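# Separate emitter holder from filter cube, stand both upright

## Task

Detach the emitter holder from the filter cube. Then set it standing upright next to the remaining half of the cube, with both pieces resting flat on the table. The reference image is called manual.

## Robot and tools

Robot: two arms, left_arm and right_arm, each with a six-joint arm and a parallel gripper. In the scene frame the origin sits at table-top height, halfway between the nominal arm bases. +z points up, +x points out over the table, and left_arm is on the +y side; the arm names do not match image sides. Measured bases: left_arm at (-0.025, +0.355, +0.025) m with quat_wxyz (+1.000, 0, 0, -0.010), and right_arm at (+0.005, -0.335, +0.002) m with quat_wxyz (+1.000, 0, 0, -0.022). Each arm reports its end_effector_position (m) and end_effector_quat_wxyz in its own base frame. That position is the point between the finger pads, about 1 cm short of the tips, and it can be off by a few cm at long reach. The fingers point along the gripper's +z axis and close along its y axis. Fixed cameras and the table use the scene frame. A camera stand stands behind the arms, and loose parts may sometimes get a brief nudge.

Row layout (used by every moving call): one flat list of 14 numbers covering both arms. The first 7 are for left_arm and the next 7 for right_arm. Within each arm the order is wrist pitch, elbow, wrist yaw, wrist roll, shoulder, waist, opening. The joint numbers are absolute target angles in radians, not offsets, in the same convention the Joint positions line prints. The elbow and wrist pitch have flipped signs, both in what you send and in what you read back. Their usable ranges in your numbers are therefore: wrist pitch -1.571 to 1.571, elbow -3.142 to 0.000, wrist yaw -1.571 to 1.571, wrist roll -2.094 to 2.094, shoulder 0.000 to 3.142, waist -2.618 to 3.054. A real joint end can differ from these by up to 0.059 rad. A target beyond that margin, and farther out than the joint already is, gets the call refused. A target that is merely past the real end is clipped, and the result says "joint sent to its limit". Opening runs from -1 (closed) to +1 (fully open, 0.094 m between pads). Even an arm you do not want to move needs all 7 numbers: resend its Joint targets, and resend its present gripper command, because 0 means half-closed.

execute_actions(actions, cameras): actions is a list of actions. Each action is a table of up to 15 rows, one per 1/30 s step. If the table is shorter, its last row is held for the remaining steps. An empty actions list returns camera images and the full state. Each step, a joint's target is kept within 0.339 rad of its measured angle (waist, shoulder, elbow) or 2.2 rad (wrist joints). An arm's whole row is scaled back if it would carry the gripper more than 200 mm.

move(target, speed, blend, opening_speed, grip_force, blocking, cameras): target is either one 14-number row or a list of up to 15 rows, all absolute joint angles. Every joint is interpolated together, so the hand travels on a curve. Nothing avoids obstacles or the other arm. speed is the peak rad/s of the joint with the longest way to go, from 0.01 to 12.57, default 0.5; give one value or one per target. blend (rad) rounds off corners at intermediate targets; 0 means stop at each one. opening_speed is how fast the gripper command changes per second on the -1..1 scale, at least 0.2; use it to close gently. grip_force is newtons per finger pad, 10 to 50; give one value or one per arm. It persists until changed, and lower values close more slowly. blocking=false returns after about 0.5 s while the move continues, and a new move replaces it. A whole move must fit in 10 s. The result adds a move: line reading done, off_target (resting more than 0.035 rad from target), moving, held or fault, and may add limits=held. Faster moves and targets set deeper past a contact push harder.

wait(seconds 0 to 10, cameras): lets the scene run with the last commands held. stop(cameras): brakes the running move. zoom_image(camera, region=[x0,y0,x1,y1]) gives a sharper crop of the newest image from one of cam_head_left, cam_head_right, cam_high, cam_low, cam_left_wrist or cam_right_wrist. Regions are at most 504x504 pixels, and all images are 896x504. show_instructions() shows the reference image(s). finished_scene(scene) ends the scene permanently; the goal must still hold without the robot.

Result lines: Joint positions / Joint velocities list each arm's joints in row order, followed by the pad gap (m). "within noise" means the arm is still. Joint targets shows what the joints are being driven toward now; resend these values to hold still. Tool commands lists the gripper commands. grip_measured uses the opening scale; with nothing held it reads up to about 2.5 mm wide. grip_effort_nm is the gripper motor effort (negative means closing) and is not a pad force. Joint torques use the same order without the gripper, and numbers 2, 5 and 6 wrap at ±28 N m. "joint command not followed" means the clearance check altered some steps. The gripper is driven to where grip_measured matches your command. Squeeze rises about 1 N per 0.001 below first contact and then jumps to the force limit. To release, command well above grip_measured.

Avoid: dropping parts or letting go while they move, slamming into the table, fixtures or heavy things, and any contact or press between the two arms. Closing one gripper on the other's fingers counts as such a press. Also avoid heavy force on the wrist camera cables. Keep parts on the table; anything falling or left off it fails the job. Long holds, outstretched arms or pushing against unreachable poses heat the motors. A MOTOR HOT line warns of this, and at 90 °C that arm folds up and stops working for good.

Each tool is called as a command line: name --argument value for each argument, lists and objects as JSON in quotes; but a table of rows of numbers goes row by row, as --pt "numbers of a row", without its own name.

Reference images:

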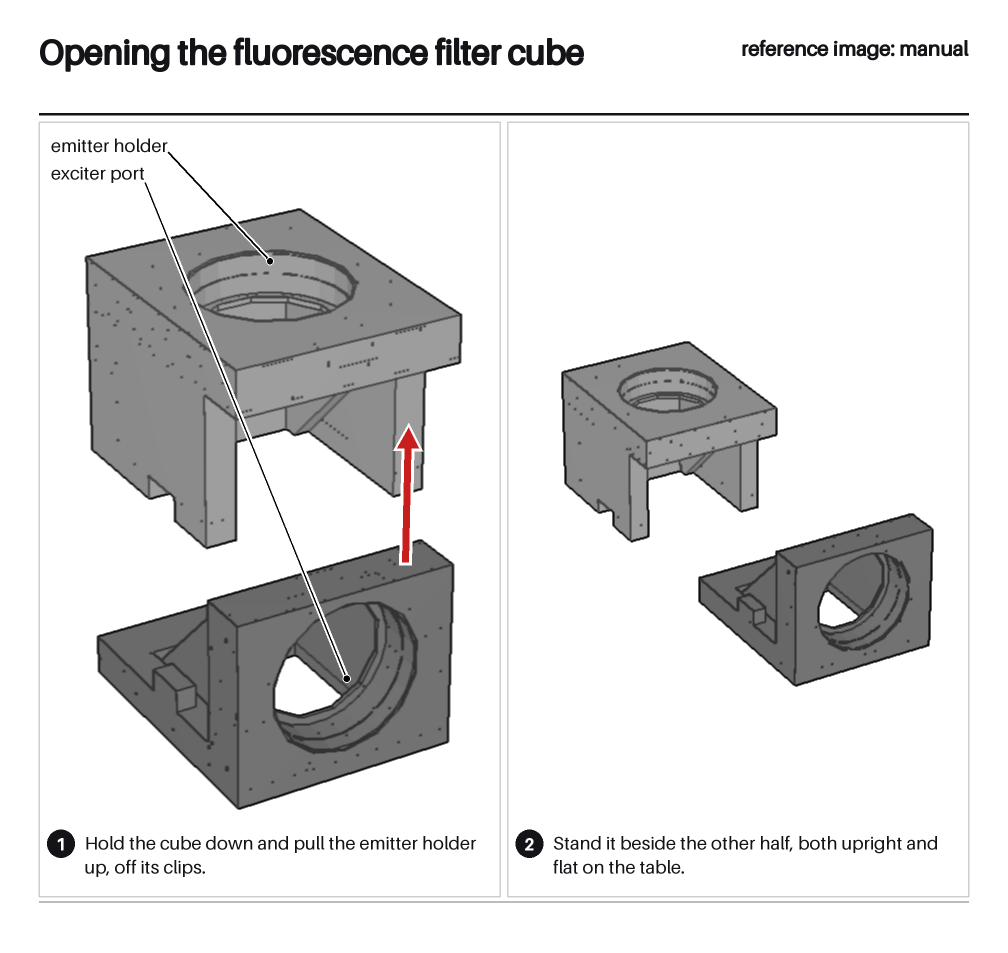

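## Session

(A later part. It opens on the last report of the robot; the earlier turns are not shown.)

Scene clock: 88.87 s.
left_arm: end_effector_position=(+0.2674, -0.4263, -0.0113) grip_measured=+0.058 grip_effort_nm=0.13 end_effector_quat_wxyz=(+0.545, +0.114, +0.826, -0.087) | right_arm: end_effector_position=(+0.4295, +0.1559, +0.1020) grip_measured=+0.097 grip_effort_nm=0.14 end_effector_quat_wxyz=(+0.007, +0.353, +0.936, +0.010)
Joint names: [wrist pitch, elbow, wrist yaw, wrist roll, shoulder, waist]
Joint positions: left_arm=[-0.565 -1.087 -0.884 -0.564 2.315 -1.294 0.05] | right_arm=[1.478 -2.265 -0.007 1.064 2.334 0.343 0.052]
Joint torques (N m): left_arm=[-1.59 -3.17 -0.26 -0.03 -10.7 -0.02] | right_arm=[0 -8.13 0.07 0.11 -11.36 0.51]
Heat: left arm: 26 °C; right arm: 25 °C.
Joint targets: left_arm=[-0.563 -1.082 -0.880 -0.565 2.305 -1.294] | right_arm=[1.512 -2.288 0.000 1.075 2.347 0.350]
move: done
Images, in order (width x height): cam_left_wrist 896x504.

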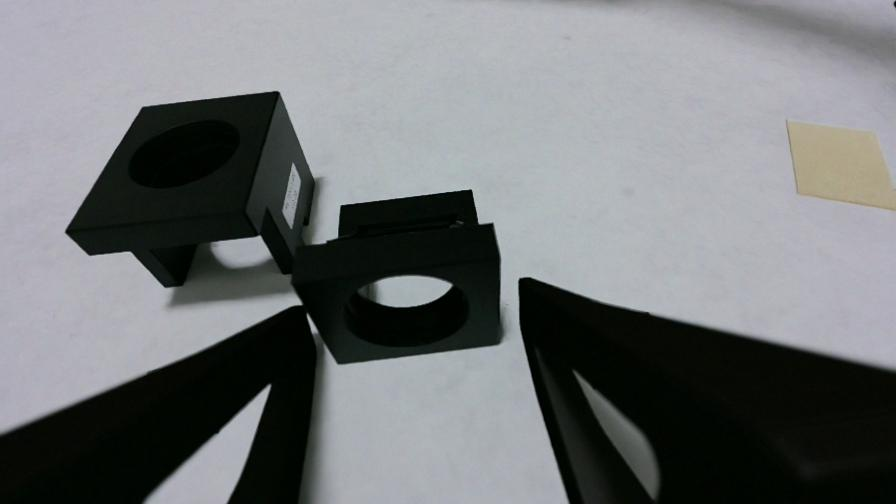

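move --pt "-0.540 -1.022 -0.922 -0.618 2.265 -1.348 0.06 1.512 -2.288 0 1.075 2.3475 0.35 0.1" --pt "-0.53 -0.75 -0.9 -0.6 1.85 -1.40 0.06 1.512 -2.288 0 1.075 2.3475 0.35 0.1" --speed 0.3 --cameras '["cam_left_wrist","cam_head_left","cam_low"]'

zoom_image --camera "cam_low" --region '[430, 240, 500, 290]'

zoom_image --camera "cam_head_left" --region '[370, 230, 470, 310]'

Scene clock: 92.03 s.
left_arm: end_effector_position=(+0.2137, -0.3824, +0.0767) grip_measured=+0.058 grip_effort_nm=0.13 end_effector_quat_wxyz=(+0.555, +0.112, +0.810, -0.154) | right_arm: end_effector_position=(+0.4295, +0.1559, +0.1020) grip_measured=+0.097 grip_effort_nm=0.14 end_effector_quat_wxyz=(+0.007, +0.353, +0.936, +0.010)
Joint names: [wrist pitch, elbow, wrist yaw, wrist roll, shoulder, waist]
Joint positions: left_arm=[-0.545 -0.761 -0.901 -0.603 1.88 -1.392 0.05] | right_arm=[1.478 -2.265 -0.007 1.064 2.334 0.343 0.052]
Joint torques (N m): left_arm=[-1.52 -3.28 -0.27 -0.02 -9.47 -0.62] | right_arm=[0.01 -8.1 0.07 0.09 -11.36 0.47]
Heat: left arm: 26 °C; right arm: 25 °C.
Joint targets: left_arm=[-0.530 -0.750 -0.900 -0.600 1.850 -1.400] | right_arm=[1.512 -2.288 0.000 1.075 2.347 0.350]
move: done
Images, in order (width x height): cam_head_left 896x504, cam_low 896x504, cam_left_wrist 896x504.

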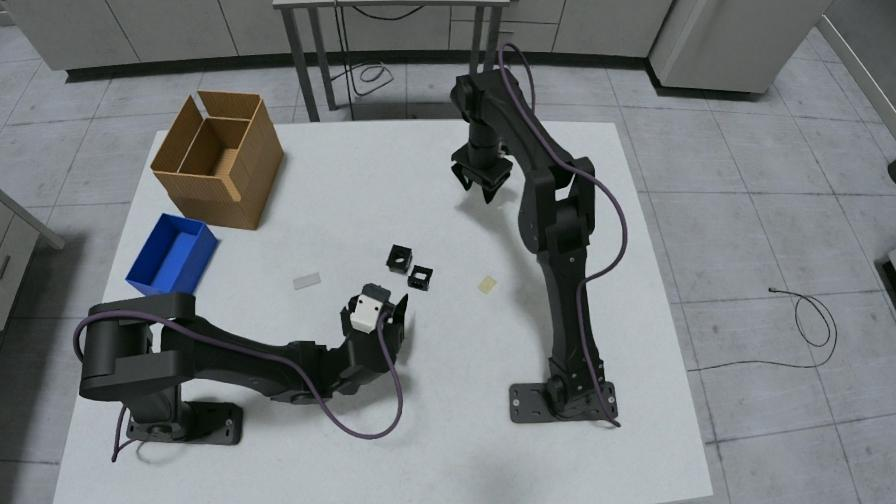

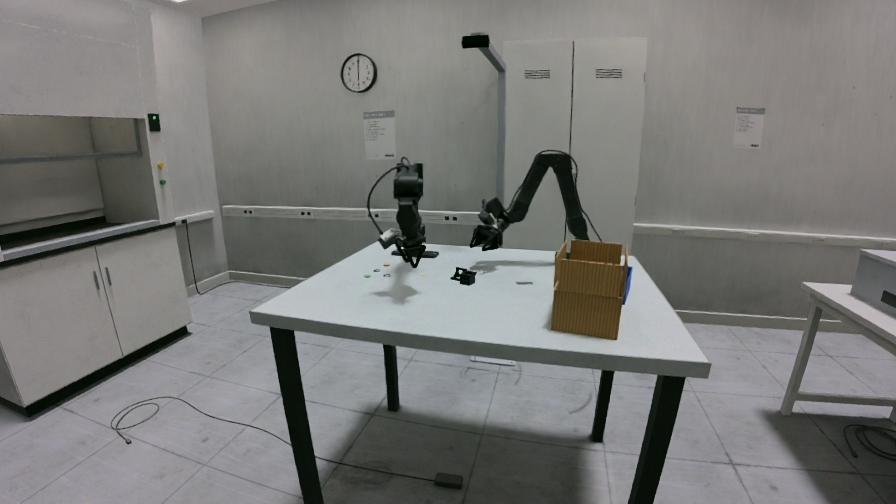

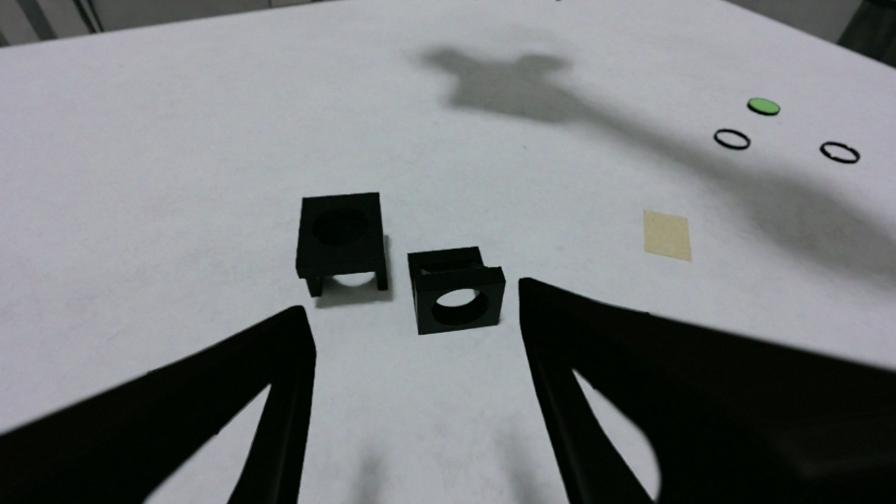

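Scaled by 7.200 from the camera's 896x504 image, which has a finer 1280x720 frame.

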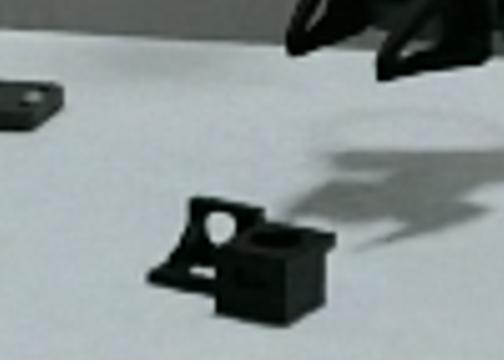

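Scaled by 5.040 from the camera's 896x504 image, which has a finer 1280x720 frame.

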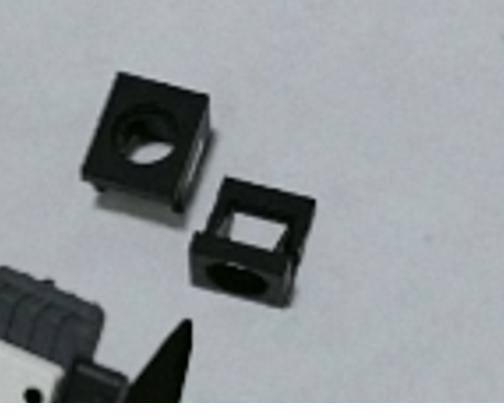

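Both upright.

finished_scene --scene 1

The scene is finished: the task was done.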